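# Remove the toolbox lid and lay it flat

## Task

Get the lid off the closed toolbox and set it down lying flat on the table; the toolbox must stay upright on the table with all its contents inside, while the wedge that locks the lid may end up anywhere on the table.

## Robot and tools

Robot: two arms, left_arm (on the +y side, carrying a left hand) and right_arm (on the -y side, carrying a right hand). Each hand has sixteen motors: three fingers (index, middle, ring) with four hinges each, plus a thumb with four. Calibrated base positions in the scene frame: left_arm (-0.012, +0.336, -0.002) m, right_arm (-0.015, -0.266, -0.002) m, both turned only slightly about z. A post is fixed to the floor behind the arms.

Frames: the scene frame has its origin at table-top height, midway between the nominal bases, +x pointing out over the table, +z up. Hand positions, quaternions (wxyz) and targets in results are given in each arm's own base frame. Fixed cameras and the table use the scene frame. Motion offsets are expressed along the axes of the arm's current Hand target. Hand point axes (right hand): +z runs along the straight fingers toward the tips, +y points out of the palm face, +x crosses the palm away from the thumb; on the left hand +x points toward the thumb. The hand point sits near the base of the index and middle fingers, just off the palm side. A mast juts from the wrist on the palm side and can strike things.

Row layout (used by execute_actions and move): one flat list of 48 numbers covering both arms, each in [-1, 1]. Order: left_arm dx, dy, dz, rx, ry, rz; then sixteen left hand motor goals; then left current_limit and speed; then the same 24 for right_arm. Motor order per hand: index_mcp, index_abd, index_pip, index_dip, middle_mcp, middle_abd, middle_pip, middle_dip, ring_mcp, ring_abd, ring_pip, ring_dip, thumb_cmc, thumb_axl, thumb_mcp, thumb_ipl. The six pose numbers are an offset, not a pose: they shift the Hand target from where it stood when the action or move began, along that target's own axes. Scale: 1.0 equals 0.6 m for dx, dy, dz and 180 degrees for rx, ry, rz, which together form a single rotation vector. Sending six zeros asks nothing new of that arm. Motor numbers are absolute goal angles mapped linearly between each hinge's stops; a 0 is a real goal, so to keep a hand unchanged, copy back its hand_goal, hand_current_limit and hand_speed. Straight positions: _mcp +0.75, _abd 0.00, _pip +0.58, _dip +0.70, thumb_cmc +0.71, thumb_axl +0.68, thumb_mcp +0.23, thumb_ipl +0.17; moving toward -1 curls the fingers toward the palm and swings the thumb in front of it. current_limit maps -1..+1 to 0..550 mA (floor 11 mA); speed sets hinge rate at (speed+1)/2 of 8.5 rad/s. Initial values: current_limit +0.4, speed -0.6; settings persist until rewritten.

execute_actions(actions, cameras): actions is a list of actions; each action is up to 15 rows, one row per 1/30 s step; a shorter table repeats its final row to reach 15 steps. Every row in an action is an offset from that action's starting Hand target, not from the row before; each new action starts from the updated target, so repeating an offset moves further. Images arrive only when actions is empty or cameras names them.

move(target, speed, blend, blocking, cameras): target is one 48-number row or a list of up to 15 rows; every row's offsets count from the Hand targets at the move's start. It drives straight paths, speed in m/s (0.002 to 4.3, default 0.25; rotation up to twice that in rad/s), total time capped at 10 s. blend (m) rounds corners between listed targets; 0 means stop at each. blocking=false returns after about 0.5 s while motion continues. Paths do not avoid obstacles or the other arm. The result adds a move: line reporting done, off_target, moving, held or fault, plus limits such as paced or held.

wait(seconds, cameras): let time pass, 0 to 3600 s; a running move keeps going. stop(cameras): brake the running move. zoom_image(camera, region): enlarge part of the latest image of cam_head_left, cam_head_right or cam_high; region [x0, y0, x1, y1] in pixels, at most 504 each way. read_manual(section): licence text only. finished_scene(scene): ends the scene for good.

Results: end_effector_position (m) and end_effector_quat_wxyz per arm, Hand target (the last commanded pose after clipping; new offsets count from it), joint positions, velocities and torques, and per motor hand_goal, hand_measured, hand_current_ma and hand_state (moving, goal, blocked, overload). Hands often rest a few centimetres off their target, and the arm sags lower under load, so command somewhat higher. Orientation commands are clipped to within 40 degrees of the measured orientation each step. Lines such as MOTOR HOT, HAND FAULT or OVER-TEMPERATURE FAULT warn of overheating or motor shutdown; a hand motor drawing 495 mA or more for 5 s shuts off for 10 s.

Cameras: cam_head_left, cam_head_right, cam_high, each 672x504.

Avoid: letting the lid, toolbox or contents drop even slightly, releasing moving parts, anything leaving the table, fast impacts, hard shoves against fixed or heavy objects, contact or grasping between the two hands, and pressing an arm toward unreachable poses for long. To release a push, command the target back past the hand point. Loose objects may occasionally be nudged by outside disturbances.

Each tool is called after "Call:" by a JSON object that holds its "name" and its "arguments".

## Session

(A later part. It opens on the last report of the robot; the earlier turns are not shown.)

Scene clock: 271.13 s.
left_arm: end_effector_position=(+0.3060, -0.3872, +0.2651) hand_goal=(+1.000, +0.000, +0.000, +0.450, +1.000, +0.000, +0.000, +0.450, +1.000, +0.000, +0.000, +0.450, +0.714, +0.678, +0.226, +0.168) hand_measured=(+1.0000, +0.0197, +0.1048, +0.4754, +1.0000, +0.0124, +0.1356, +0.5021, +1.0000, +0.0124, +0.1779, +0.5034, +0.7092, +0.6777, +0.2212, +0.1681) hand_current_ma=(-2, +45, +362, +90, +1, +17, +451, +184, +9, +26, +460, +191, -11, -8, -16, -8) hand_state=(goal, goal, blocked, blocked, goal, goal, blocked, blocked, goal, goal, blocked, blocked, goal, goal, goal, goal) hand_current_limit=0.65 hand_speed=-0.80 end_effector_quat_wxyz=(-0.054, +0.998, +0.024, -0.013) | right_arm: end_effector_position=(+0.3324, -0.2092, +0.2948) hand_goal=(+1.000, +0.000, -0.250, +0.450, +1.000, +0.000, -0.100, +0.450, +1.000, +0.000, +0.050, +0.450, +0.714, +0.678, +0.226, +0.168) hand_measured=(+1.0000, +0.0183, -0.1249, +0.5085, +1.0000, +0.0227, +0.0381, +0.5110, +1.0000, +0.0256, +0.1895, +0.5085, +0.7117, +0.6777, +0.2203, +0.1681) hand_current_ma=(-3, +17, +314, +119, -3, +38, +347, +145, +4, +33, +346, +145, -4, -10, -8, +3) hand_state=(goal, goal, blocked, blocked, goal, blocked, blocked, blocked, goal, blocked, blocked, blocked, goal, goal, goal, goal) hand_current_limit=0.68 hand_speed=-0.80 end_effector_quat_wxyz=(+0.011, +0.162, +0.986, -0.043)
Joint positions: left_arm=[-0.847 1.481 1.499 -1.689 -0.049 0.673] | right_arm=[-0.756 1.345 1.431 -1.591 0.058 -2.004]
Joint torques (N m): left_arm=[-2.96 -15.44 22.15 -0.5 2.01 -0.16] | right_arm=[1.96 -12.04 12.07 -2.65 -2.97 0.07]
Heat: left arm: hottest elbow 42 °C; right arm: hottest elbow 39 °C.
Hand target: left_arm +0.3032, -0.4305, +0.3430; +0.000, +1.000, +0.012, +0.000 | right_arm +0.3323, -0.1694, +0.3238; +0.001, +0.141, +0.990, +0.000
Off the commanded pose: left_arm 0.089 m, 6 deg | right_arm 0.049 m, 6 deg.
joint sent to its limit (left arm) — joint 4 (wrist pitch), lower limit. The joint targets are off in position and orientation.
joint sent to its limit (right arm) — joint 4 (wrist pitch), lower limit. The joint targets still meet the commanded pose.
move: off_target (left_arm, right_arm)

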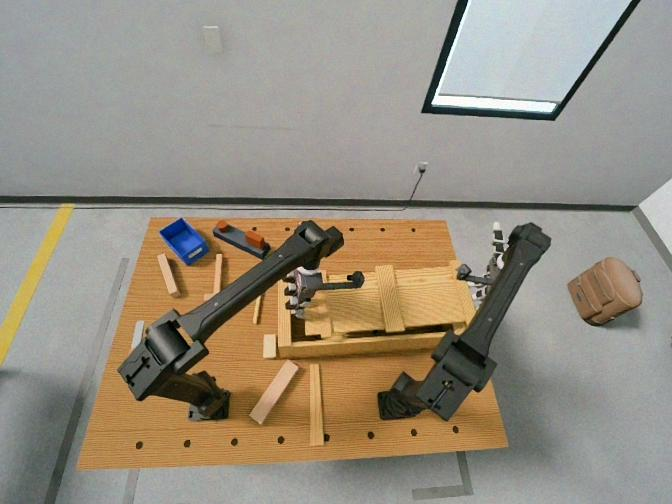

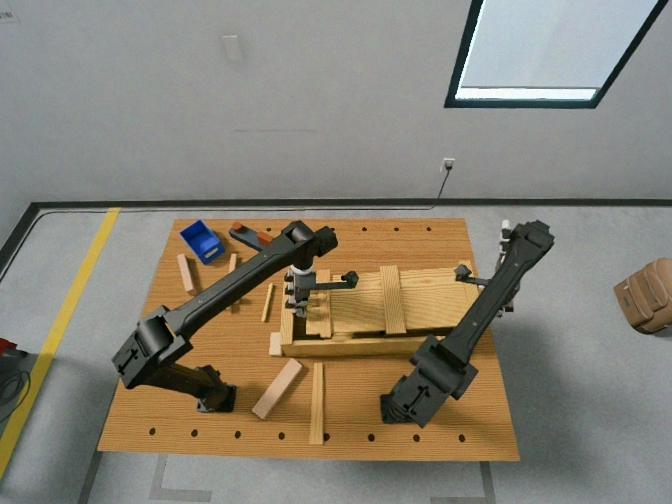

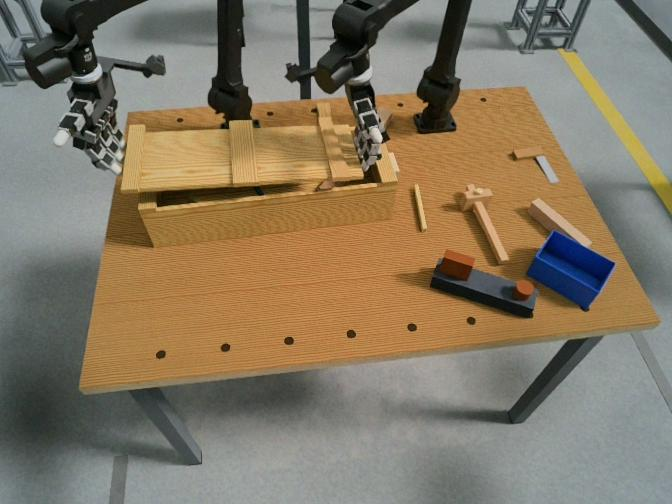

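Call:
{"name": "move", "arguments": {"target": [[0.05,0.0022,-0.04,0,0,0,1,0,0.0,0.45,1,0,0.0,0.45,1,0,0.0,0.45,0.714,0.678,0.226,0.168,0.65,-0.8, -0.0486,0.01175,-0.02,0,0,0,1,0,-0.25,0.45,1,0,-0.1,0.45,1,0,0.05,0.45,0.714,0.678,0.226,0.168,0.68,-0.8]], "speed": 0.06, "cameras": ["cam_high"]}}

Call:
{"name": "zoom_image", "arguments": {"camera": "cam_high", "region": [300, 100, 420, 220]}}

Call:
{"name": "zoom_image", "arguments": {"camera": "cam_high", "region": [80, 90, 200, 220]}}

Scene clock: 272.90 s.
left_arm: end_effector_position=(+0.3362, -0.3906, +0.3036) hand_goal=(+1.000, +0.000, +0.000, +0.450, +1.000, +0.000, +0.000, +0.450, +1.000, +0.000, +0.000, +0.450, +0.714, +0.678, +0.226, +0.168) hand_measured=(+1.0000, +0.0168, +0.0945, +0.4754, +1.0000, +0.0124, +0.1356, +0.5060, +1.0000, +0.0139, +0.1907, +0.5098, +0.7092, +0.6777, +0.2212, +0.1672) hand_current_ma=(+1, +39, +327, +91, +7, +14, +451, +199, +14, +31, +468, +203, -13, -3, -20, -7) hand_state=(goal, goal, blocked, blocked, goal, goal, blocked, blocked, goal, goal, blocked, blocked, goal, goal, goal, goal) hand_current_limit=0.65 hand_speed=-0.80 end_effector_quat_wxyz=(-0.022, +0.999, +0.028, +0.016) | right_arm: end_effector_position=(+0.3536, -0.2178, +0.3115) hand_goal=(+1.000, +0.000, -0.250, +0.450, +1.000, +0.000, -0.100, +0.450, +1.000, +0.000, +0.050, +0.450, +0.714, +0.678, +0.226, +0.168) hand_measured=(+1.0000, +0.0197, -0.1249, +0.5085, +1.0000, +0.0227, +0.0381, +0.5110, +1.0000, +0.0256, +0.1895, +0.5085, +0.7104, +0.6767, +0.2203, +0.1672) hand_current_ma=(+7, +29, +322, +126, -2, +39, +337, +139, +7, +27, +355, +147, -2, +0, -5, +4) hand_state=(goal, blocked, blocked, blocked, goal, blocked, blocked, blocked, goal, blocked, blocked, blocked, goal, goal, goal, goal) hand_current_limit=0.68 hand_speed=-0.80 end_effector_quat_wxyz=(+0.030, +0.174, +0.983, -0.053)
Joint positions: left_arm=[-0.803 1.489 1.595 -1.689 -0.054 0.712] | right_arm=[-0.737 1.372 1.499 -1.591 0.058 -1.961]
Joint torques (N m): left_arm=[-2.49 -13.39 21.7 -0.27 2.23 -0.07] | right_arm=[3.49 -11.11 12.79 -2.56 -3.15 0.08]
Heat: left arm: hottest elbow 42 °C; right arm: hottest elbow 39 °C.
Hand target: left_arm +0.3334, -0.4310, +0.3671; +0.000, +1.000, +0.012, +0.000 | right_arm +0.3622, -0.1708, +0.3358; +0.001, +0.141, +0.990, +0.000
Off the commanded pose: left_arm 0.075 m, 4 deg | right_arm 0.054 m, 8 deg.
joint sent to its limit (left arm) — joint 4 (wrist pitch), lower limit. The joint targets are off in position and orientation.
joint sent to its limit (right arm) — joint 4 (wrist pitch), lower limit. The joint targets are off in position and orientation.
move: off_target (left_arm, right_arm)

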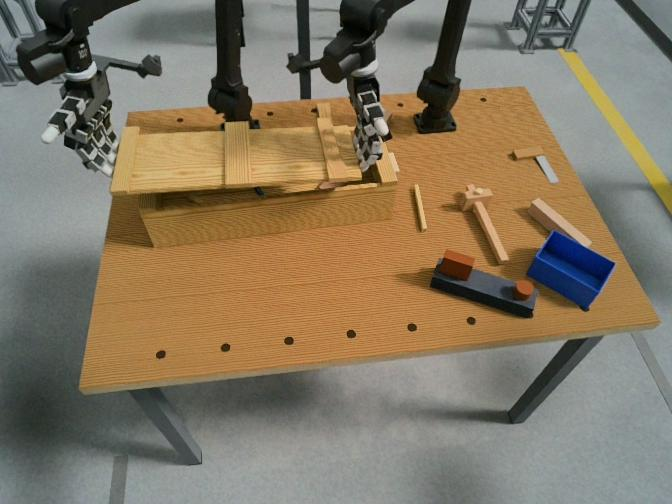

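Scaled by 4.200 from the camera's image (finer frame: 960x720).

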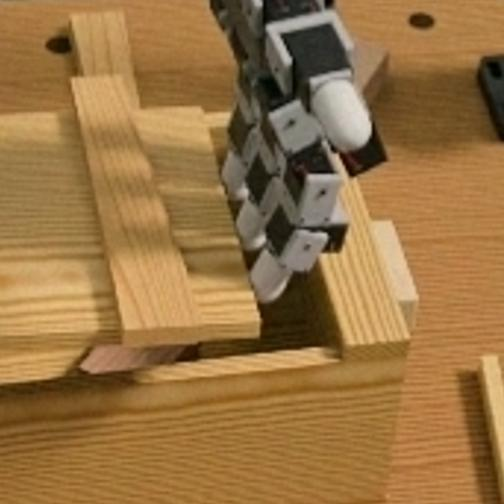

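Scaled by 3.877 from the camera's image (finer frame: 960x720).

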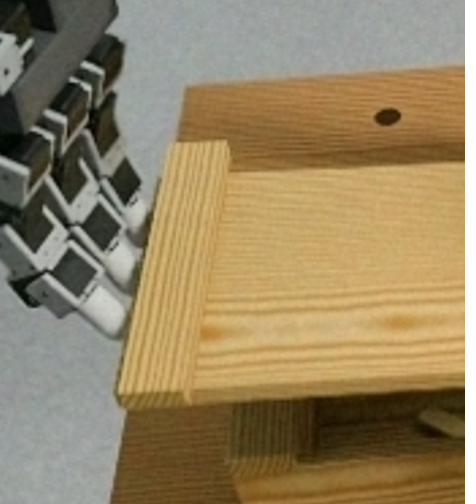

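Call:
{"name": "move", "arguments": {"target": [[0.1667,0.0073,0.05,0,0,0,1,0,0.0,0.45,1,0,0.0,0.45,1,0,0.0,0.45,0.714,0.678,0.226,0.168,0.65,-0.8, -0.162,0.0392,0.02,0,0,0,1,0,-0.25,0.45,1,0,-0.1,0.45,1,0,0.05,0.45,0.714,0.678,0.226,0.168,0.68,-0.8]], "speed": 0.08, "cameras": ["all"]}}

Call:
{"name": "zoom_image", "arguments": {"camera": "cam_high", "region": [60, 60, 440, 280]}}

Scene clock: 275.87 s.
left_arm: end_effector_position=(+0.4355, -0.3910, +0.2755) hand_goal=(+1.000, +0.000, +0.000, +0.450, +1.000, +0.000, +0.000, +0.450, +1.000, +0.000, +0.000, +0.450, +0.714, +0.678, +0.226, +0.168) hand_measured=(+1.0000, +0.0153, +0.0817, +0.4754, +1.0000, +0.0124, +0.1317, +0.5047, +1.0000, +0.0139, +0.1920, +0.5110, +0.7092, +0.6767, +0.2212, +0.1672) hand_current_ma=(-4, +41, +281, +100, +3, +13, +451, +189, +7, +40, +452, +207, -3, -12, -14, +3) hand_state=(goal, goal, blocked, blocked, goal, goal, blocked, blocked, goal, goal, blocked, blocked, goal, goal, goal, goal) hand_current_limit=0.65 hand_speed=-0.80 end_effector_quat_wxyz=(-0.032, +0.999, +0.032, +0.003) | right_arm: end_effector_position=(+0.4478, -0.2212, +0.2948) hand_goal=(+1.000, +0.000, -0.250, +0.450, +1.000, +0.000, -0.100, +0.450, +1.000, +0.000, +0.050, +0.450, +0.714, +0.678, +0.226, +0.168) hand_measured=(+1.0000, +0.0212, -0.1249, +0.5072, +1.0000, +0.0241, +0.0368, +0.5110, +1.0000, +0.0256, +0.1882, +0.5072, +0.7117, +0.6777, +0.2203, +0.1681) hand_current_ma=(+1, +20, +306, +130, -11, +31, +340, +137, -7, +40, +348, +137, +1, -8, -10, +6) hand_state=(goal, blocked, blocked, blocked, goal, blocked, blocked, blocked, goal, blocked, blocked, blocked, goal, goal, goal, goal) hand_current_limit=0.68 hand_speed=-0.80 end_effector_quat_wxyz=(+0.013, +0.174, +0.984, -0.037)
Joint positions: left_arm=[-0.664 1.703 1.784 -1.689 -0.053 0.842] | right_arm=[-0.615 1.597 1.701 -1.618 0.056 -1.837]
Joint torques (N m): left_arm=[-2.78 -17.73 20.6 -0.34 2.22 -0.04] | right_arm=[3.96 -14.56 13.6 -1.85 -2.9 0.09]
Heat: left arm: hottest elbow 43 °C; right arm: hottest elbow 39 °C.
Hand target: left_arm +0.4333, -0.4330, +0.3372; +0.000, +1.000, +0.012, +0.000 | right_arm +0.4621, -0.1753, +0.3238; +0.000, +0.141, +0.990, +0.000
Off the commanded pose: left_arm 0.075 m, 4 deg | right_arm 0.056 m, 6 deg.
joint sent to its limit (left arm) — joint 4 (wrist pitch), lower limit. The joint targets are off in position and orientation.
joint sent to its limit (right arm) — joint 4 (wrist pitch), lower limit. The joint targets are off in position and orientation.
move: off_target (left_arm, right_arm)

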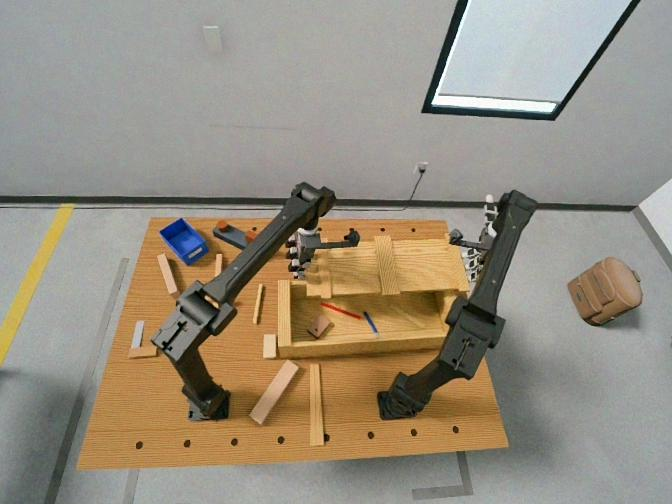

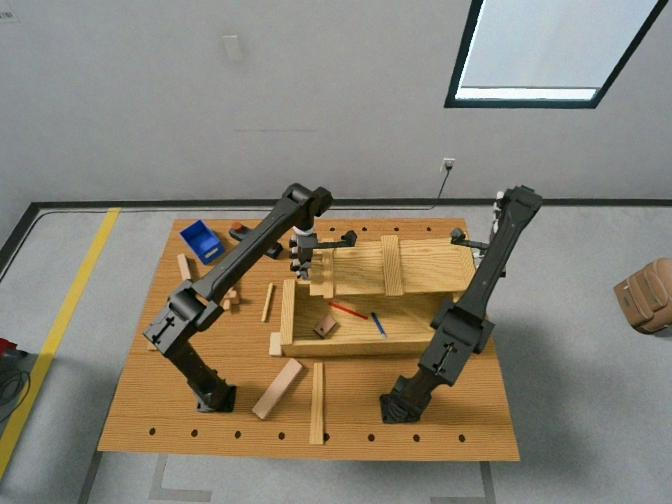

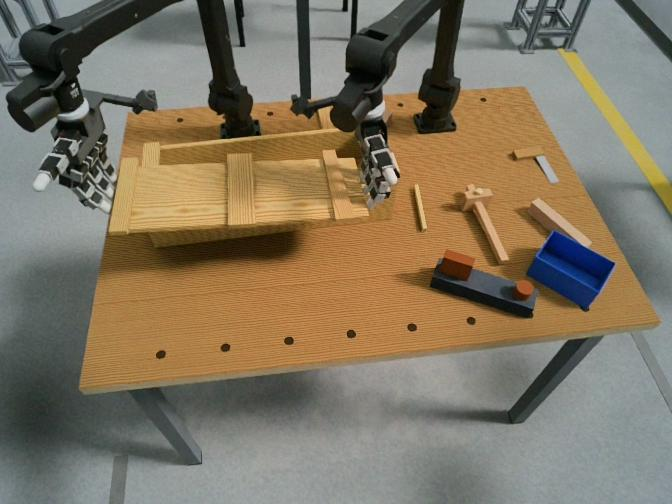

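Scaled by 1.326 from the camera's image (finer frame: 960x720).

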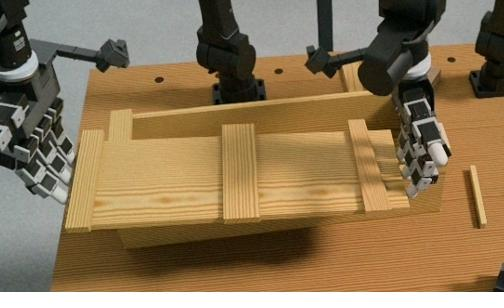

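Call:
{"name": "move", "arguments": {"target": [[0.225,0.0098,0.0,0,0,0,1,0,0.0,0.45,1,0,0.0,0.45,1,0,0.0,0.45,0.714,0.678,0.226,0.168,0.65,-0.8, -0.2187,0.0529,0.0,0,0,0,1,0,-0.25,0.45,1,0,-0.1,0.45,1,0,0.05,0.45,0.714,0.678,0.226,0.168,0.68,-0.8]], "speed": 0.08, "cameras": ["all"]}}

Call:
{"name": "zoom_image", "arguments": {"camera": "cam_high", "region": [60, 60, 440, 320]}}

Scene clock: 278.60 s.
left_arm: end_effector_position=(+0.5761, -0.3922, +0.2784) hand_goal=(+1.000, +0.000, +0.000, +0.450, +1.000, +0.000, +0.000, +0.450, +1.000, +0.000, +0.000, +0.450, +0.714, +0.678, +0.226, +0.168) hand_measured=(+1.0000, +0.0109, +0.0458, +0.4728, +1.0000, +0.0124, +0.1138, +0.5060, +1.0000, +0.0153, +0.1933, +0.5098, +0.7092, +0.6777, +0.2212, +0.1672) hand_current_ma=(-3, +17, +152, +79, -3, +17, +394, +189, +12, +46, +471, +195, -9, -8, -17, -4) hand_state=(goal, goal, blocked, blocked, goal, goal, blocked, blocked, goal, goal, blocked, blocked, goal, goal, goal, goal) hand_current_limit=0.65 hand_speed=-0.80 end_effector_quat_wxyz=(+0.001, +0.998, +0.039, +0.042) | right_arm: end_effector_position=(+0.5769, -0.2331, +0.2880) hand_goal=(+1.000, +0.000, -0.250, +0.450, +1.000, +0.000, -0.100, +0.450, +1.000, +0.000, +0.050, +0.450, +0.714, +0.678, +0.226, +0.168) hand_measured=(+1.0000, +0.0197, -0.1262, +0.5072, +1.0000, +0.0241, +0.0304, +0.5110, +1.0000, +0.0241, +0.1753, +0.5072, +0.7104, +0.6777, +0.2203, +0.1681) hand_current_ma=(+3, +18, +314, +127, -11, +33, +321, +140, +0, +34, +317, +139, -4, -6, -16, +10) hand_state=(goal, blocked, blocked, blocked, goal, blocked, blocked, blocked, goal, blocked, blocked, blocked, goal, goal, goal, goal) hand_current_limit=0.68 hand_speed=-0.80 end_effector_quat_wxyz=(+0.045, +0.179, +0.982, -0.037)
Joint positions: left_arm=[-0.526 1.981 2.172 -1.689 -0.043 0.968] | right_arm=[-0.513 1.888 2.066 -1.64 0.04 -1.725]
Joint torques (N m): left_arm=[-3.25 -22.53 19.44 -0.06 2.06 -0.07] | right_arm=[3.49 -18.78 14.61 -0.91 -2.61 0.12]
Heat: left arm: hottest elbow 45 °C; right arm: hottest elbow 39 °C.
Hand target: left_arm +0.5685, -0.4354, +0.3373; +0.000, +1.000, +0.012, +0.000 | right_arm +0.5969, -0.1814, +0.3240; +0.000, +0.141, +0.990, +0.000
Off the commanded pose: left_arm 0.074 m, 6 deg | right_arm 0.066 m, 8 deg.
joint sent to its limit (left arm) — joint 4 (wrist pitch), lower limit. The joint targets are off in position and orientation.
joint sent to its limit (right arm) — joint 4 (wrist pitch), lower limit. The joint targets are off in position and orientation.
move: off_target (left_arm, right_arm)

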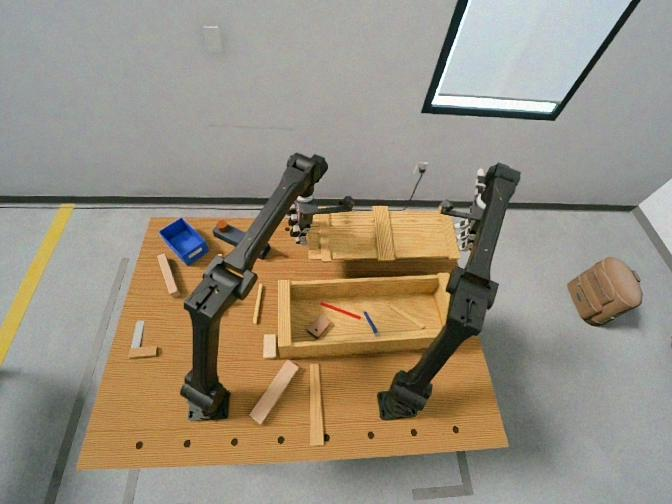

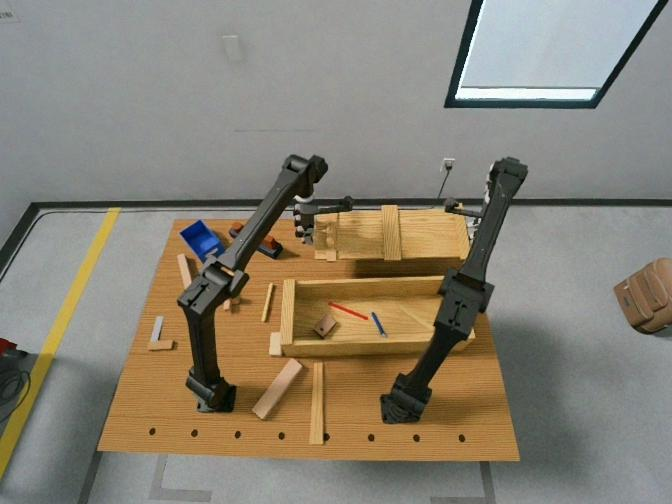

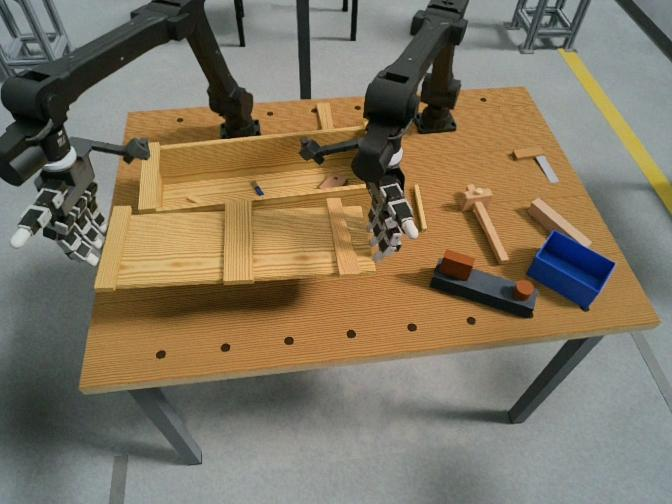

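Scaled by 1.326 from the camera's image (finer frame: 960x720).

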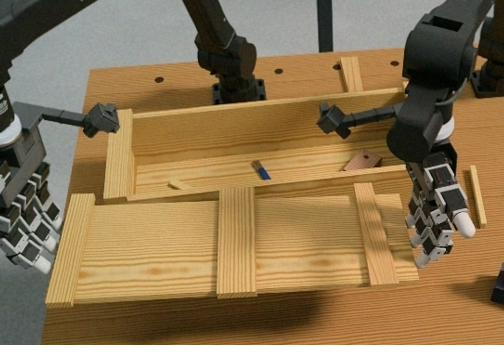

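Call:
{"name": "move", "arguments": {"target": [[0,0,0.17,0,0,0,1,0,0.0,0.45,1,0,0.0,0.45,1,0,0.0,0.45,0.714,0.678,0.226,0.168,0.65,-0.8, 0,0,0.17,0,0,0,1,0,-0.25,0.45,1,0,-0.1,0.45,1,0,0.05,0.45,0.714,0.678,0.226,0.168,0.68,-0.8]], "speed": 0.06, "cameras": ["all"]}}

Call:
{"name": "zoom_image", "arguments": {"camera": "cam_high", "region": [60, 60, 440, 320]}}

Scene clock: 281.30 s.
left_arm: end_effector_position=(+0.5861, -0.3978, +0.2061) hand_goal=(+1.000, +0.000, +0.000, +0.450, +1.000, +0.000, +0.000, +0.450, +1.000, +0.000, +0.000, +0.450, +0.714, +0.678, +0.226, +0.168) hand_measured=(+1.0000, +0.0109, +0.0432, +0.4728, +1.0000, +0.0124, +0.1125, +0.5047, +1.0000, +0.0153, +0.1920, +0.5098, +0.7092, +0.6767, +0.2212, +0.1681) hand_current_ma=(-10, +22, +150, +77, +5, +20, +400, +187, +16, +37, +446, +200, -2, +0, -16, +2) hand_state=(goal, goal, blocked, blocked, goal, goal, blocked, blocked, goal, goal, blocked, blocked, goal, goal, goal, goal) hand_current_limit=0.65 hand_speed=-0.80 end_effector_quat_wxyz=(-0.029, +0.999, +0.035, -0.002) | right_arm: end_effector_position=(+0.5810, -0.2366, +0.2116) hand_goal=(+1.000, +0.000, -0.250, +0.450, +1.000, +0.000, -0.100, +0.450, +1.000, +0.000, +0.050, +0.450, +0.714, +0.678, +0.226, +0.168) hand_measured=(+1.0000, +0.0227, -0.1262, +0.5085, +1.0000, +0.0227, +0.0265, +0.5098, +1.0000, +0.0212, +0.1612, +0.5072, +0.7104, +0.6777, +0.2203, +0.1681) hand_current_ma=(+1, +26, +313, +121, -6, +25, +305, +129, -5, +26, +270, +145, +0, -3, -13, +3) hand_state=(goal, blocked, blocked, blocked, goal, blocked, blocked, blocked, goal, blocked, blocked, blocked, goal, goal, goal, goal) hand_current_limit=0.68 hand_speed=-0.80 end_effector_quat_wxyz=(-0.006, +0.178, +0.984, -0.026)
Joint positions: left_arm=[-0.526 2.087 2.172 -1.689 -0.047 0.975] | right_arm=[-0.511 1.965 1.989 -1.59 0.052 -1.725]
Joint torques (N m): left_arm=[-3.43 -24.23 13.44 -0.34 1.81 -0.08] | right_arm=[4.07 -19.25 8.77 -0.21 -2.39 0.04]
Heat: left arm: hottest elbow 45 °C; right arm: hottest elbow 39 °C.
Hand target: left_arm +0.5686, -0.4354, +0.2353; +0.000, +1.000, +0.012, +0.000 | right_arm +0.5970, -0.1814, +0.2219; +0.000, +0.141, +0.990, +0.000
Off the commanded pose: left_arm 0.051 m, 4 deg | right_arm 0.058 m, 5 deg.
joint sent to its limit (left arm) — joint 4 (wrist pitch), lower limit. The joint targets still meet the commanded pose.
move: off_target (left_arm, right_arm)

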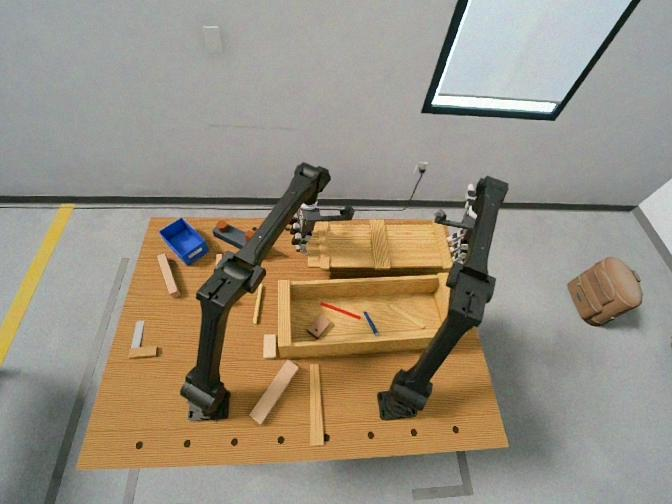

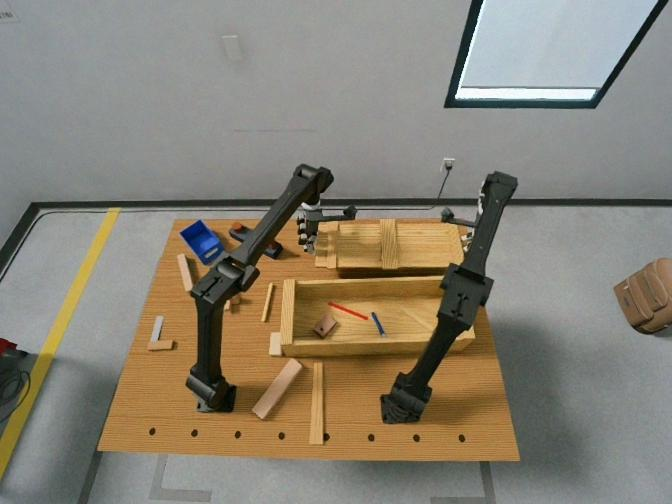

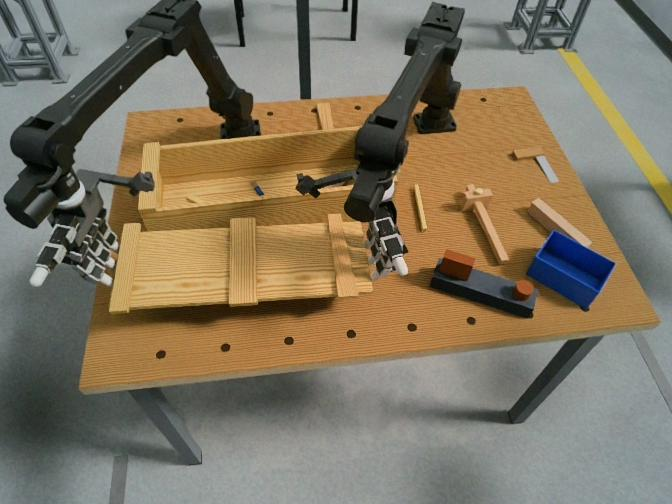

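Scaled by 1.326 from the camera's image (finer frame: 960x720).

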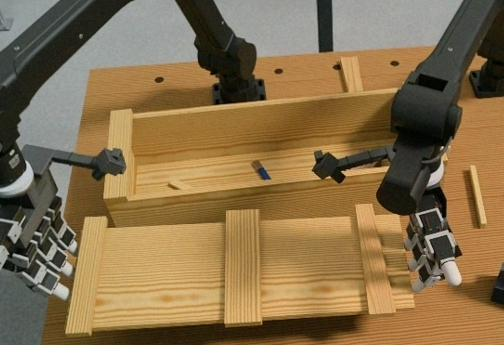

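Call:
{"name": "move", "arguments": {"target": [[0,0,0.1,0,0,0,1,0,0.0,0.45,1,0,0.0,0.45,1,0,0.0,0.45,0.714,0.678,0.226,0.168,0.65,-0.8, 0,0,0.1,0,0,0,1,0,-0.25,0.45,1,0,-0.1,0.45,1,0,0.05,0.45,0.714,0.678,0.226,0.168,0.68,-0.8]], "speed": 0.05, "cameras": ["cam_high", "cam_head_left"]}}

Call:
{"name": "zoom_image", "arguments": {"camera": "cam_high", "region": [60, 160, 440, 340]}}

Scene clock: 283.20 s.
left_arm: end_effector_position=(+0.5749, -0.3916, +0.1486) hand_goal=(+1.000, +0.000, +0.000, +0.450, +1.000, +0.000, +0.000, +0.450, +1.000, +0.000, +0.000, +0.450, +0.714, +0.678, +0.226, +0.168) hand_measured=(+1.0000, +0.0139, +0.0496, +0.4728, +1.0000, +0.0124, +0.1061, +0.5047, +1.0000, +0.0139, +0.1753, +0.5085, +0.7092, +0.6767, +0.2212, +0.1672) hand_current_ma=(+1, +33, +171, +82, -2, +16, +364, +185, +13, +38, +462, +195, -14, -9, -22, +1) hand_state=(goal, goal, blocked, blocked, goal, goal, blocked, blocked, goal, goal, blocked, blocked, goal, goal, goal, goal) hand_current_limit=0.65 hand_speed=-0.80 end_effector_quat_wxyz=(-0.042, +0.998, +0.034, -0.024) | right_arm: end_effector_position=(+0.5820, -0.2308, +0.1535) hand_goal=(+1.000, +0.000, -0.250, +0.450, +1.000, +0.000, -0.100, +0.450, +1.000, +0.000, +0.050, +0.450, +0.714, +0.678, +0.226, +0.168) hand_measured=(+1.0000, +0.0227, -0.1480, +0.5047, +1.0000, +0.0241, +0.0214, +0.5098, +1.0000, +0.0212, +0.1612, +0.5072, +0.7104, +0.6777, +0.2203, +0.1681) hand_current_ma=(+2, +27, +242, +124, -2, +26, +295, +137, -6, +22, +280, +142, -2, +5, -8, +6) hand_state=(goal, blocked, blocked, blocked, goal, blocked, blocked, blocked, goal, blocked, blocked, blocked, goal, goal, goal, goal) hand_current_limit=0.68 hand_speed=-0.80 end_effector_quat_wxyz=(-0.006, +0.173, +0.985, -0.025)
Joint positions: left_arm=[-0.526 2.087 2.028 -1.598 -0.046 0.975] | right_arm=[-0.503 1.97 1.844 -1.44 0.05 -1.725]
Joint torques (N m): left_arm=[-3.43 -24.29 12.29 1.65 1.76 -0.07] | right_arm=[3.72 -19.14 8.69 -0.1 -2.31 0.04]
Heat: left arm: hottest elbow 45 °C; right arm: hottest elbow 39 °C.
Hand target: left_arm +0.5687, -0.4355, +0.1753; +0.000, +1.000, +0.012, +0.000 | right_arm +0.5970, -0.1814, +0.1619; +0.000, +0.141, +0.990, +0.000
Off the commanded pose: left_arm 0.052 m, 6 deg | right_arm 0.052 m, 5 deg.
move: off_target (left_arm, right_arm)
Images, in order (width x height): cam_head_left 672x504, cam_high 672x504.

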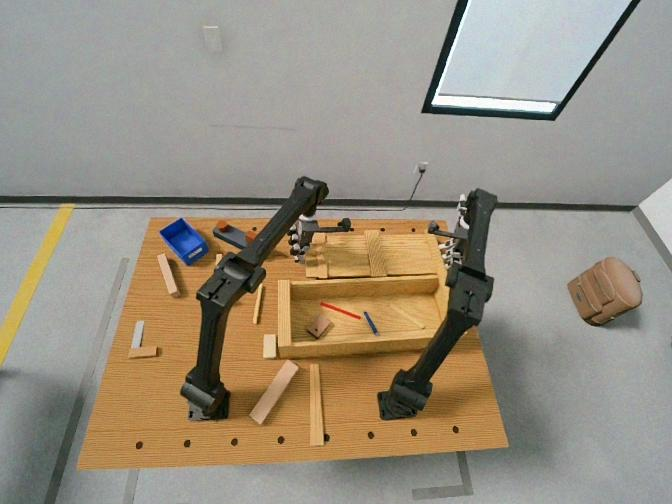

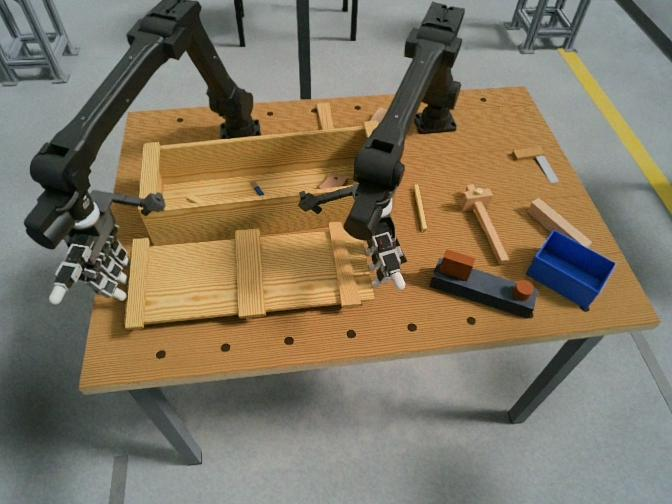

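Scaled by 1.326 from the camera's image (finer frame: 960x720).

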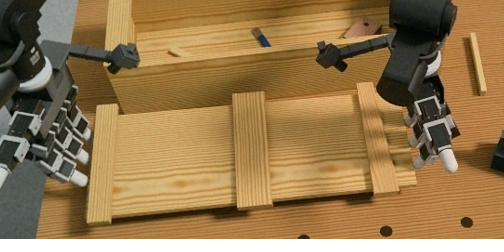

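Call:
{"name": "move", "arguments": {"target": [[0,0,0.022,0,0,0,1,0,0.0,0.45,1,0,0.0,0.45,1,0,0.0,0.45,0.714,0.678,0.226,0.168,0.65,-0.8, 0,0,0.03,0,0,0,1,0,-0.25,0.45,1,0,-0.1,0.45,1,0,0.05,0.45,0.714,0.678,0.226,0.168,0.68,-0.8]], "speed": 0.03, "cameras": ["cam_high"]}}

Call:
{"name": "zoom_image", "arguments": {"camera": "cam_high", "region": [80, 200, 220, 340]}}

Call:
{"name": "zoom_image", "arguments": {"camera": "cam_high", "region": [300, 200, 440, 320]}}

Scene clock: 284.43 s.
left_arm: end_effector_position=(+0.5743, -0.3913, +0.1364) hand_goal=(+1.000, +0.000, +0.000, +0.450, +1.000, +0.000, +0.000, +0.450, +1.000, +0.000, +0.000, +0.450, +0.714, +0.678, +0.226, +0.168) hand_measured=(+1.0000, +0.0139, +0.0496, +0.4728, +1.0000, +0.0124, +0.1048, +0.5047, +1.0000, +0.0139, +0.1728, +0.5085, +0.7104, +0.6777, +0.2212, +0.1672) hand_current_ma=(-10, +15, +162, +82, -9, +20, +363, +185, +7, +43, +461, +194, -12, -15, -11, -4) hand_state=(goal, goal, blocked, blocked, goal, goal, blocked, blocked, goal, goal, blocked, blocked, goal, goal, goal, goal) hand_current_limit=0.65 hand_speed=-0.80 end_effector_quat_wxyz=(-0.042, +0.998, +0.034, -0.024) | right_arm: end_effector_position=(+0.5822, -0.2308, +0.1365) hand_goal=(+1.000, +0.000, -0.250, +0.450, +1.000, +0.000, -0.100, +0.450, +1.000, +0.000, +0.050, +0.450, +0.714, +0.678, +0.226, +0.168) hand_measured=(+1.0000, +0.0212, -0.1506, +0.5034, +1.0000, +0.0227, +0.0201, +0.5098, +1.0000, +0.0212, +0.1612, +0.5072, +0.7117, +0.6767, +0.2203, +0.1672) hand_current_ma=(+4, +22, +246, +116, +0, +33, +291, +134, +0, +25, +283, +144, -2, -1, -8, -4) hand_state=(goal, blocked, blocked, blocked, goal, blocked, blocked, blocked, goal, blocked, blocked, blocked, goal, goal, goal, goal) hand_current_limit=0.68 hand_speed=-0.80 end_effector_quat_wxyz=(-0.005, +0.173, +0.985, -0.025)
Joint positions: left_arm=[-0.526 2.087 1.996 -1.565 -0.046 0.975] | right_arm=[-0.503 1.976 1.809 -1.397 0.05 -1.725]
Joint torques (N m): left_arm=[-3.43 -24.06 12.29 1.61 1.74 -0.07] | right_arm=[4.07 -18.67 8.53 0.05 -2.28 0.03]
Heat: left arm: hottest elbow 45 °C; right arm: hottest elbow 39 °C.
Hand target: left_arm +0.5688, -0.4355, +0.1622; +0.000, +1.000, +0.012, +0.001 | right_arm +0.5970, -0.1815, +0.1438; +0.000, +0.141, +0.990, +0.000
Off the commanded pose: left_arm 0.051 m, 6 deg | right_arm 0.052 m, 5 deg.
move: off_target (left_arm, right_arm)

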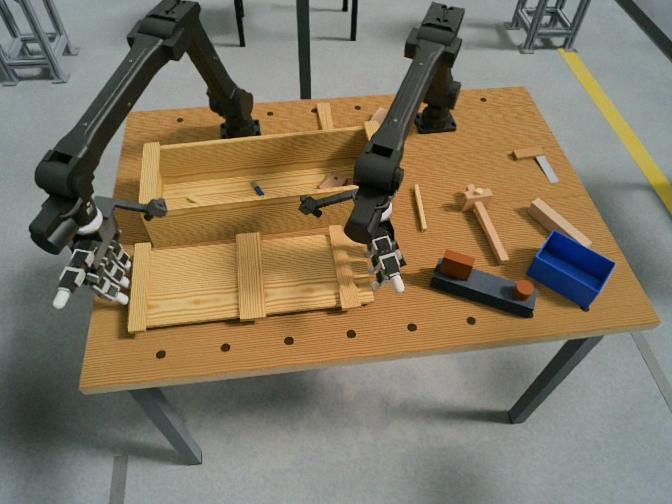

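Scaled by 3.600 from the camera's image (finer frame: 960x720).

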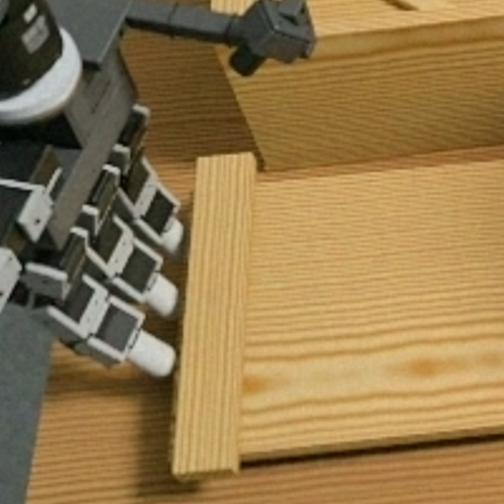

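Scaled by 3.600 from the camera's image (finer frame: 960x720).

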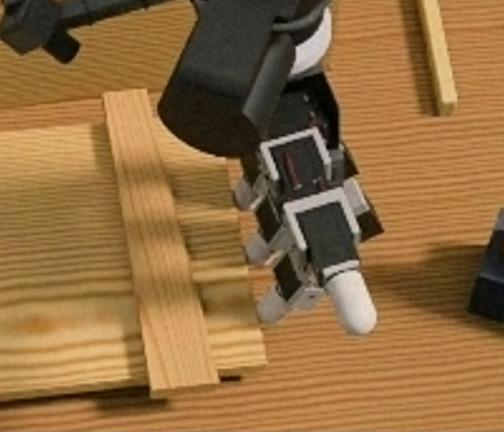

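Call:
{"name": "move", "arguments": {"target": [[0,0,0.018,0,0,0,1,0,0.0,0.45,1,0,0.0,0.45,1,0,0.0,0.45,0.714,0.678,0.226,0.168,0.65,-0.8, 0,0,0.02,0,0,0,1,0,-0.25,0.45,1,0,-0.1,0.45,1,0,0.05,0.45,0.714,0.678,0.226,0.168,0.68,-0.8]], "speed": 0.03, "cameras": ["cam_high"]}}

Call:
{"name": "zoom_image", "arguments": {"camera": "cam_high", "region": [80, 200, 220, 340]}}

Call:
{"name": "zoom_image", "arguments": {"camera": "cam_high", "region": [300, 200, 440, 320]}}

Scene clock: 285.47 s.
left_arm: end_effector_position=(+0.5739, -0.3911, +0.1266) hand_goal=(+1.000, +0.000, +0.000, +0.450, +1.000, +0.000, +0.000, +0.450, +1.000, +0.000, +0.000, +0.450, +0.714, +0.678, +0.226, +0.168) hand_measured=(+0.9995, +0.0139, +0.0496, +0.4728, +1.0000, +0.0124, +0.1048, +0.5047, +1.0000, +0.0153, +0.1715, +0.5085, +0.7092, +0.6777, +0.2212, +0.1681) hand_current_ma=(-7, +33, +169, +83, +1, +6, +364, +200, +15, +30, +468, +192, -8, +6, -23, -2) hand_state=(goal, goal, blocked, blocked, goal, goal, blocked, blocked, goal, goal, blocked, blocked, goal, goal, goal, goal) hand_current_limit=0.65 hand_speed=-0.80 end_effector_quat_wxyz=(-0.042, +0.998, +0.034, -0.024) | right_arm: end_effector_position=(+0.5822, -0.2308, +0.1246) hand_goal=(+1.000, +0.000, -0.250, +0.450, +1.000, +0.000, -0.100, +0.450, +1.000, +0.000, +0.050, +0.450, +0.714, +0.678, +0.226, +0.168) hand_measured=(+1.0000, +0.0227, -0.1506, +0.5034, +1.0000, +0.0241, +0.0201, +0.5098, +1.0000, +0.0212, +0.1625, +0.5072, +0.7104, +0.6767, +0.2212, +0.1681) hand_current_ma=(-2, +24, +234, +104, -4, +27, +301, +133, -4, +29, +267, +146, -3, -1, -5, +10) hand_state=(goal, blocked, blocked, blocked, goal, blocked, blocked, blocked, goal, blocked, blocked, blocked, goal, goal, goal, goal) hand_current_limit=0.68 hand_speed=-0.80 end_effector_quat_wxyz=(-0.005, +0.173, +0.985, -0.025)
Joint positions: left_arm=[-0.526 2.088 1.971 -1.538 -0.046 0.975] | right_arm=[-0.503 1.982 1.787 -1.368 0.05 -1.725]
Joint torques (N m): left_arm=[-3.43 -23.88 12.29 1.48 1.74 -0.07] | right_arm=[3.72 -19.14 8.47 -0.06 -2.28 0.05]
Heat: left arm: hottest elbow 45 °C; right arm: hottest elbow 39 °C.
Hand target: left_arm +0.5688, -0.4355, +0.1513; +0.000, +1.000, +0.012, +0.000 | right_arm +0.5971, -0.1816, +0.1319; +0.000, +0.141, +0.990, +0.000
Off the commanded pose: left_arm 0.051 m, 6 deg | right_arm 0.052 m, 5 deg.
move: off_target (left_arm, right_arm)

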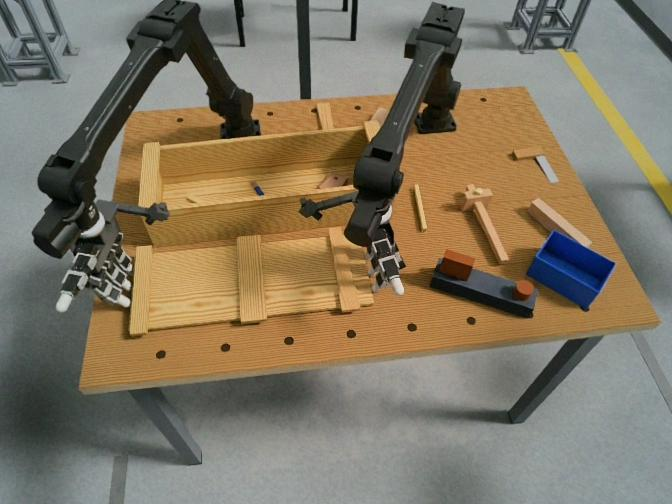

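Scaled by 3.600 from the camera's image (finer frame: 960x720).

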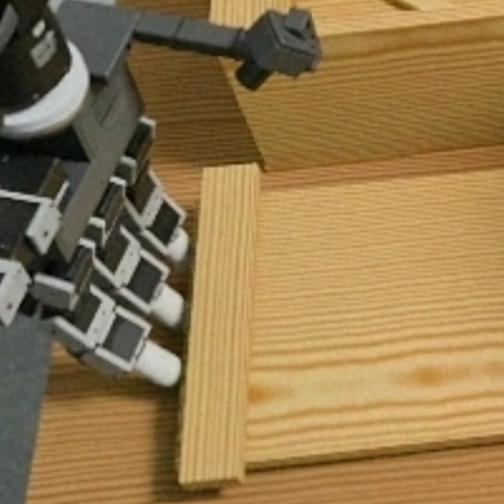

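Scaled by 3.600 from the camera's image (finer frame: 960x720).

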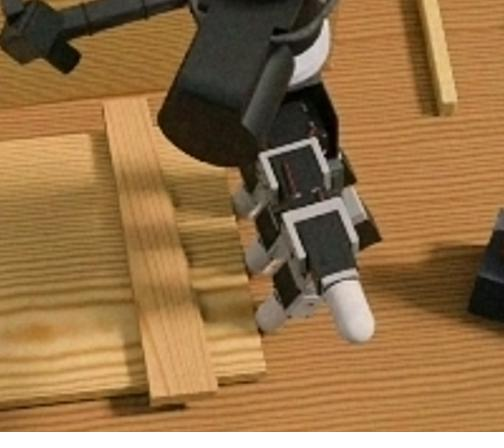

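Call:
{"name": "move", "arguments": {"target": [[0,0,0.013,0,0,0,1,0,0.0,0.45,1,0,0.0,0.45,1,0,0.0,0.45,0.714,0.678,0.226,0.168,0.65,-0.8, 0,0,0.013,0,0,0,1,0,-0.25,0.45,1,0,-0.1,0.45,1,0,0.05,0.45,0.714,0.678,0.226,0.168,0.68,-0.8]], "speed": 0.03, "cameras": ["cam_high"]}}

Call:
{"name": "zoom_image", "arguments": {"camera": "cam_high", "region": [80, 200, 220, 340]}}

Call:
{"name": "zoom_image", "arguments": {"camera": "cam_high", "region": [300, 200, 440, 320]}}

Scene clock: 289.03 s.
left_arm: end_effector_position=(+0.5741, -0.3912, +0.1218) hand_goal=(+1.000, +0.000, +0.000, +0.450, +1.000, +0.000, +0.000, +0.450, +1.000, +0.000, +0.000, +0.450, +0.714, +0.678, +0.226, +0.168) hand_measured=(+0.9995, +0.0139, +0.0496, +0.4716, +1.0000, +0.0124, +0.1035, +0.5047, +1.0000, +0.0153, +0.1715, +0.5085, +0.7092, +0.6777, +0.2212, +0.1672) hand_current_ma=(+7, +36, +164, +76, +1, +9, +362, +198, +16, +40, +467, +183, -14, -6, -20, +2) hand_state=(goal, goal, blocked, blocked, goal, goal, blocked, blocked, goal, goal, blocked, blocked, goal, goal, goal, goal) hand_current_limit=0.65 hand_speed=-0.80 end_effector_quat_wxyz=(-0.041, +0.998, +0.034, -0.022) | right_arm: end_effector_position=(+0.5826, -0.2311, +0.1187) hand_goal=(+1.000, +0.000, -0.250, +0.450, +1.000, +0.000, -0.100, +0.450, +1.000, +0.000, +0.050, +0.450, +0.714, +0.678, +0.226, +0.168) hand_measured=(+1.0000, +0.0212, -0.1519, +0.5009, +1.0000, +0.0227, +0.0188, +0.5098, +1.0000, +0.0212, +0.1612, +0.5072, +0.7104, +0.6767, +0.2203, +0.1672) hand_current_ma=(+10, +24, +244, +104, +1, +31, +280, +131, -3, +38, +272, +141, -6, +2, -4, +10) hand_state=(goal, blocked, blocked, blocked, goal, blocked, blocked, blocked, goal, blocked, blocked, blocked, goal, goal, goal, goal) hand_current_limit=0.68 hand_speed=-0.80 end_effector_quat_wxyz=(-0.003, +0.173, +0.985, -0.025)
Joint positions: left_arm=[-0.526 2.089 1.959 -1.523 -0.046 0.975] | right_arm=[-0.503 1.985 1.775 -1.35 0.05 -1.725]
Joint torques (N m): left_arm=[-3.49 -24 11.92 1.63 1.74 -0.07] | right_arm=[3.55 -18.96 8.35 0.01 -2.29 0.06]
Heat: left arm: hottest elbow 44 °C; right arm: hottest elbow 38 °C.
Hand target: left_arm +0.5688, -0.4355, +0.1435; +0.000, +1.000, +0.012, +0.000 | right_arm +0.5971, -0.1816, +0.1243; +0.001, +0.141, +0.990, +0.000
Off the commanded pose: left_arm 0.050 m, 6 deg | right_arm 0.052 m, 5 deg.
move: off_target (left_arm, right_arm)

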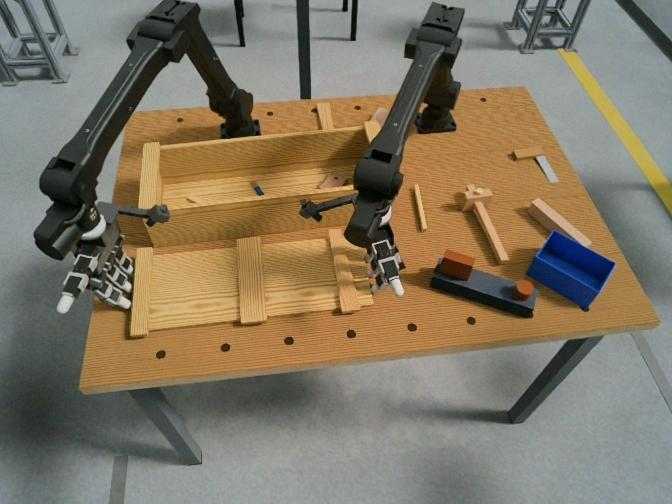

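Scaled by 3.600 from the camera's image (finer frame: 960x720).

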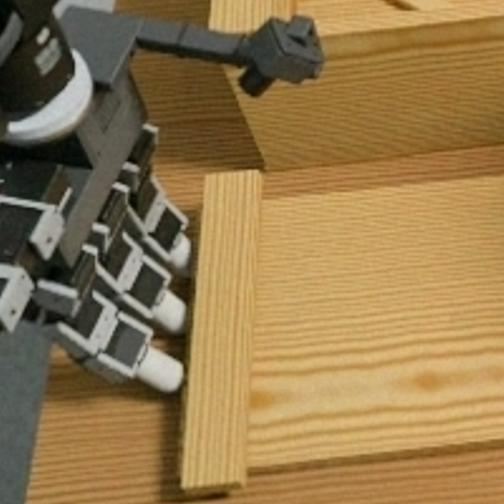

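Scaled by 3.600 from the camera's image (finer frame: 960x720).

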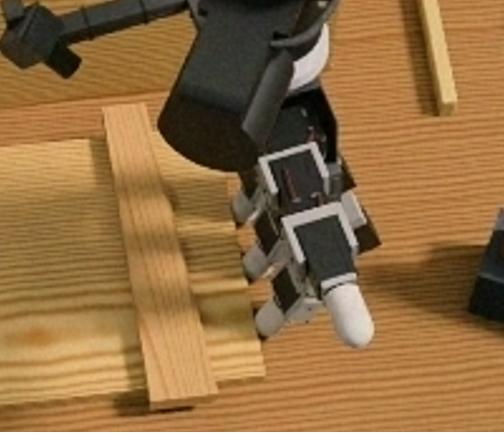

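Call:
{"name": "move", "arguments": {"target": [[0,0,0.01,0,0,0,1,0,0.0,0.45,1,0,0.0,0.45,1,0,0.0,0.45,0.714,0.678,0.226,0.168,0.65,-0.8, 0,0,0.012,0,0,0,1,0,-0.25,0.45,1,0,-0.1,0.45,1,0,0.05,0.45,0.714,0.678,0.226,0.168,0.68,-0.8]], "speed": 0.03, "cameras": ["cam_high", "cam_head_left"]}}

Call:
{"name": "zoom_image", "arguments": {"camera": "cam_high", "region": [80, 200, 220, 340]}}

Call:
{"name": "zoom_image", "arguments": {"camera": "cam_high", "region": [300, 200, 440, 320]}}

Call:
{"name": "zoom_image", "arguments": {"camera": "cam_head_left", "region": [280, 200, 480, 320]}}

Scene clock: 289.77 s.
left_arm: end_effector_position=(+0.5741, -0.3912, +0.1203) hand_goal=(+1.000, +0.000, +0.000, +0.450, +1.000, +0.000, +0.000, +0.450, +1.000, +0.000, +0.000, +0.450, +0.714, +0.678, +0.226, +0.168) hand_measured=(+1.0000, +0.0124, +0.0496, +0.4716, +1.0000, +0.0124, +0.1035, +0.5047, +1.0000, +0.0139, +0.1702, +0.5085, +0.7092, +0.6767, +0.2212, +0.1681) hand_current_ma=(+0, +15, +173, +73, -1, +11, +361, +183, +15, +44, +461, +193, -5, +3, -16, -5) hand_state=(goal, goal, blocked, blocked, goal, goal, blocked, blocked, goal, goal, blocked, blocked, goal, goal, goal, goal) hand_current_limit=0.65 hand_speed=-0.80 end_effector_quat_wxyz=(-0.041, +0.998, +0.034, -0.022) | right_arm: end_effector_position=(+0.5829, -0.2314, +0.1177) hand_goal=(+1.000, +0.000, -0.250, +0.450, +1.000, +0.000, -0.100, +0.450, +1.000, +0.000, +0.050, +0.450, +0.714, +0.678, +0.226, +0.168) hand_measured=(+0.9995, +0.0109, -0.1557, +0.4945, +1.0000, +0.0168, +0.0111, +0.5098, +1.0000, +0.0124, +0.1548, +0.5072, +0.7104, +0.6777, +0.2203, +0.1672) hand_current_ma=(-5, +19, +231, +86, -6, +17, +269, +137, -5, +14, +263, +139, -3, -8, -10, +10) hand_state=(goal, goal, blocked, blocked, goal, goal, blocked, blocked, goal, goal, blocked, blocked, goal, goal, goal, goal) hand_current_limit=0.68 hand_speed=-0.80 end_effector_quat_wxyz=(-0.002, +0.174, +0.984, -0.026)
Joint positions: left_arm=[-0.526 2.089 1.955 -1.518 -0.046 0.975] | right_arm=[-0.503 1.985 1.772 -1.345 0.051 -1.725]
Joint torques (N m): left_arm=[-3.49 -23.47 11.28 2 1.74 -0.07] | right_arm=[3.6 -18.67 7.5 0.28 -2.32 0.05]
Heat: left arm: hottest elbow 44 °C; right arm: hottest elbow 38 °C.
Hand target: left_arm +0.5688, -0.4355, +0.1375; +0.000, +1.000, +0.012, +0.000 | right_arm +0.5970, -0.1816, +0.1170; +0.000, +0.141, +0.990, +0.000
Off the commanded pose: left_arm 0.048 m, 6 deg | right_arm 0.052 m, 5 deg.
move: off_target (left_arm, right_arm)
Images, in order (width x height): cam_head_left 672x504, cam_high 672x504.

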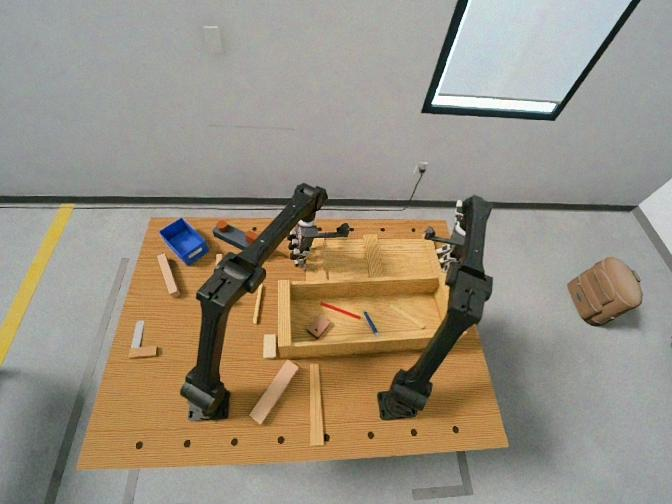

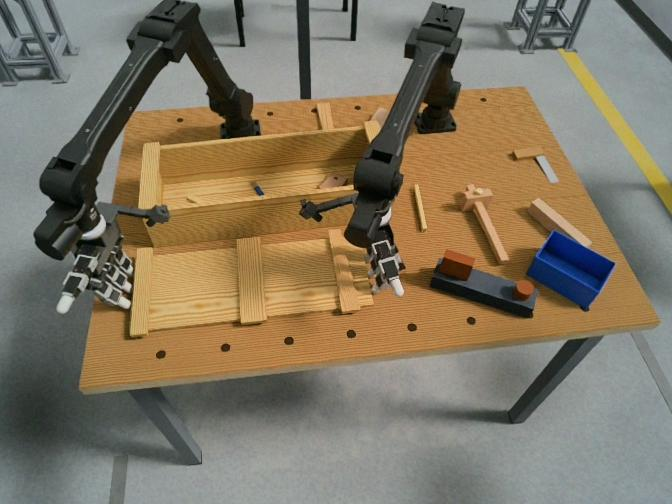

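Scaled by 3.600 from the camera's image (finer frame: 960x720).

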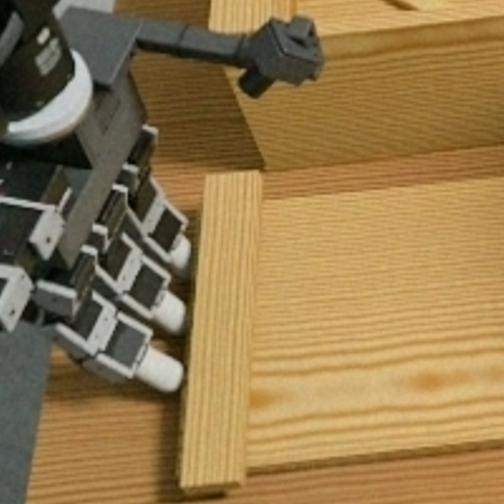

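Scaled by 3.600 from the camera's image (finer frame: 960x720).

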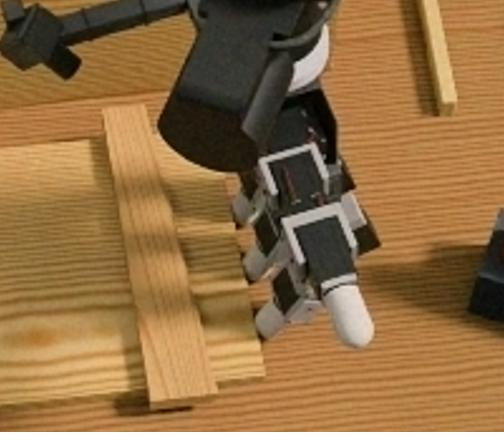

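Scaled by 2.520 from the camera's image (finer frame: 960x720).

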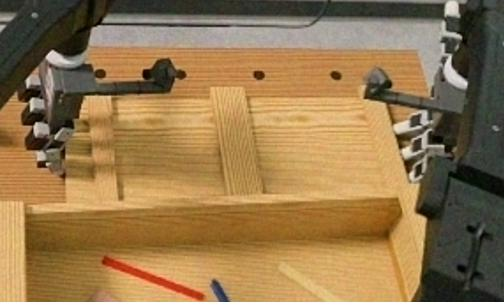

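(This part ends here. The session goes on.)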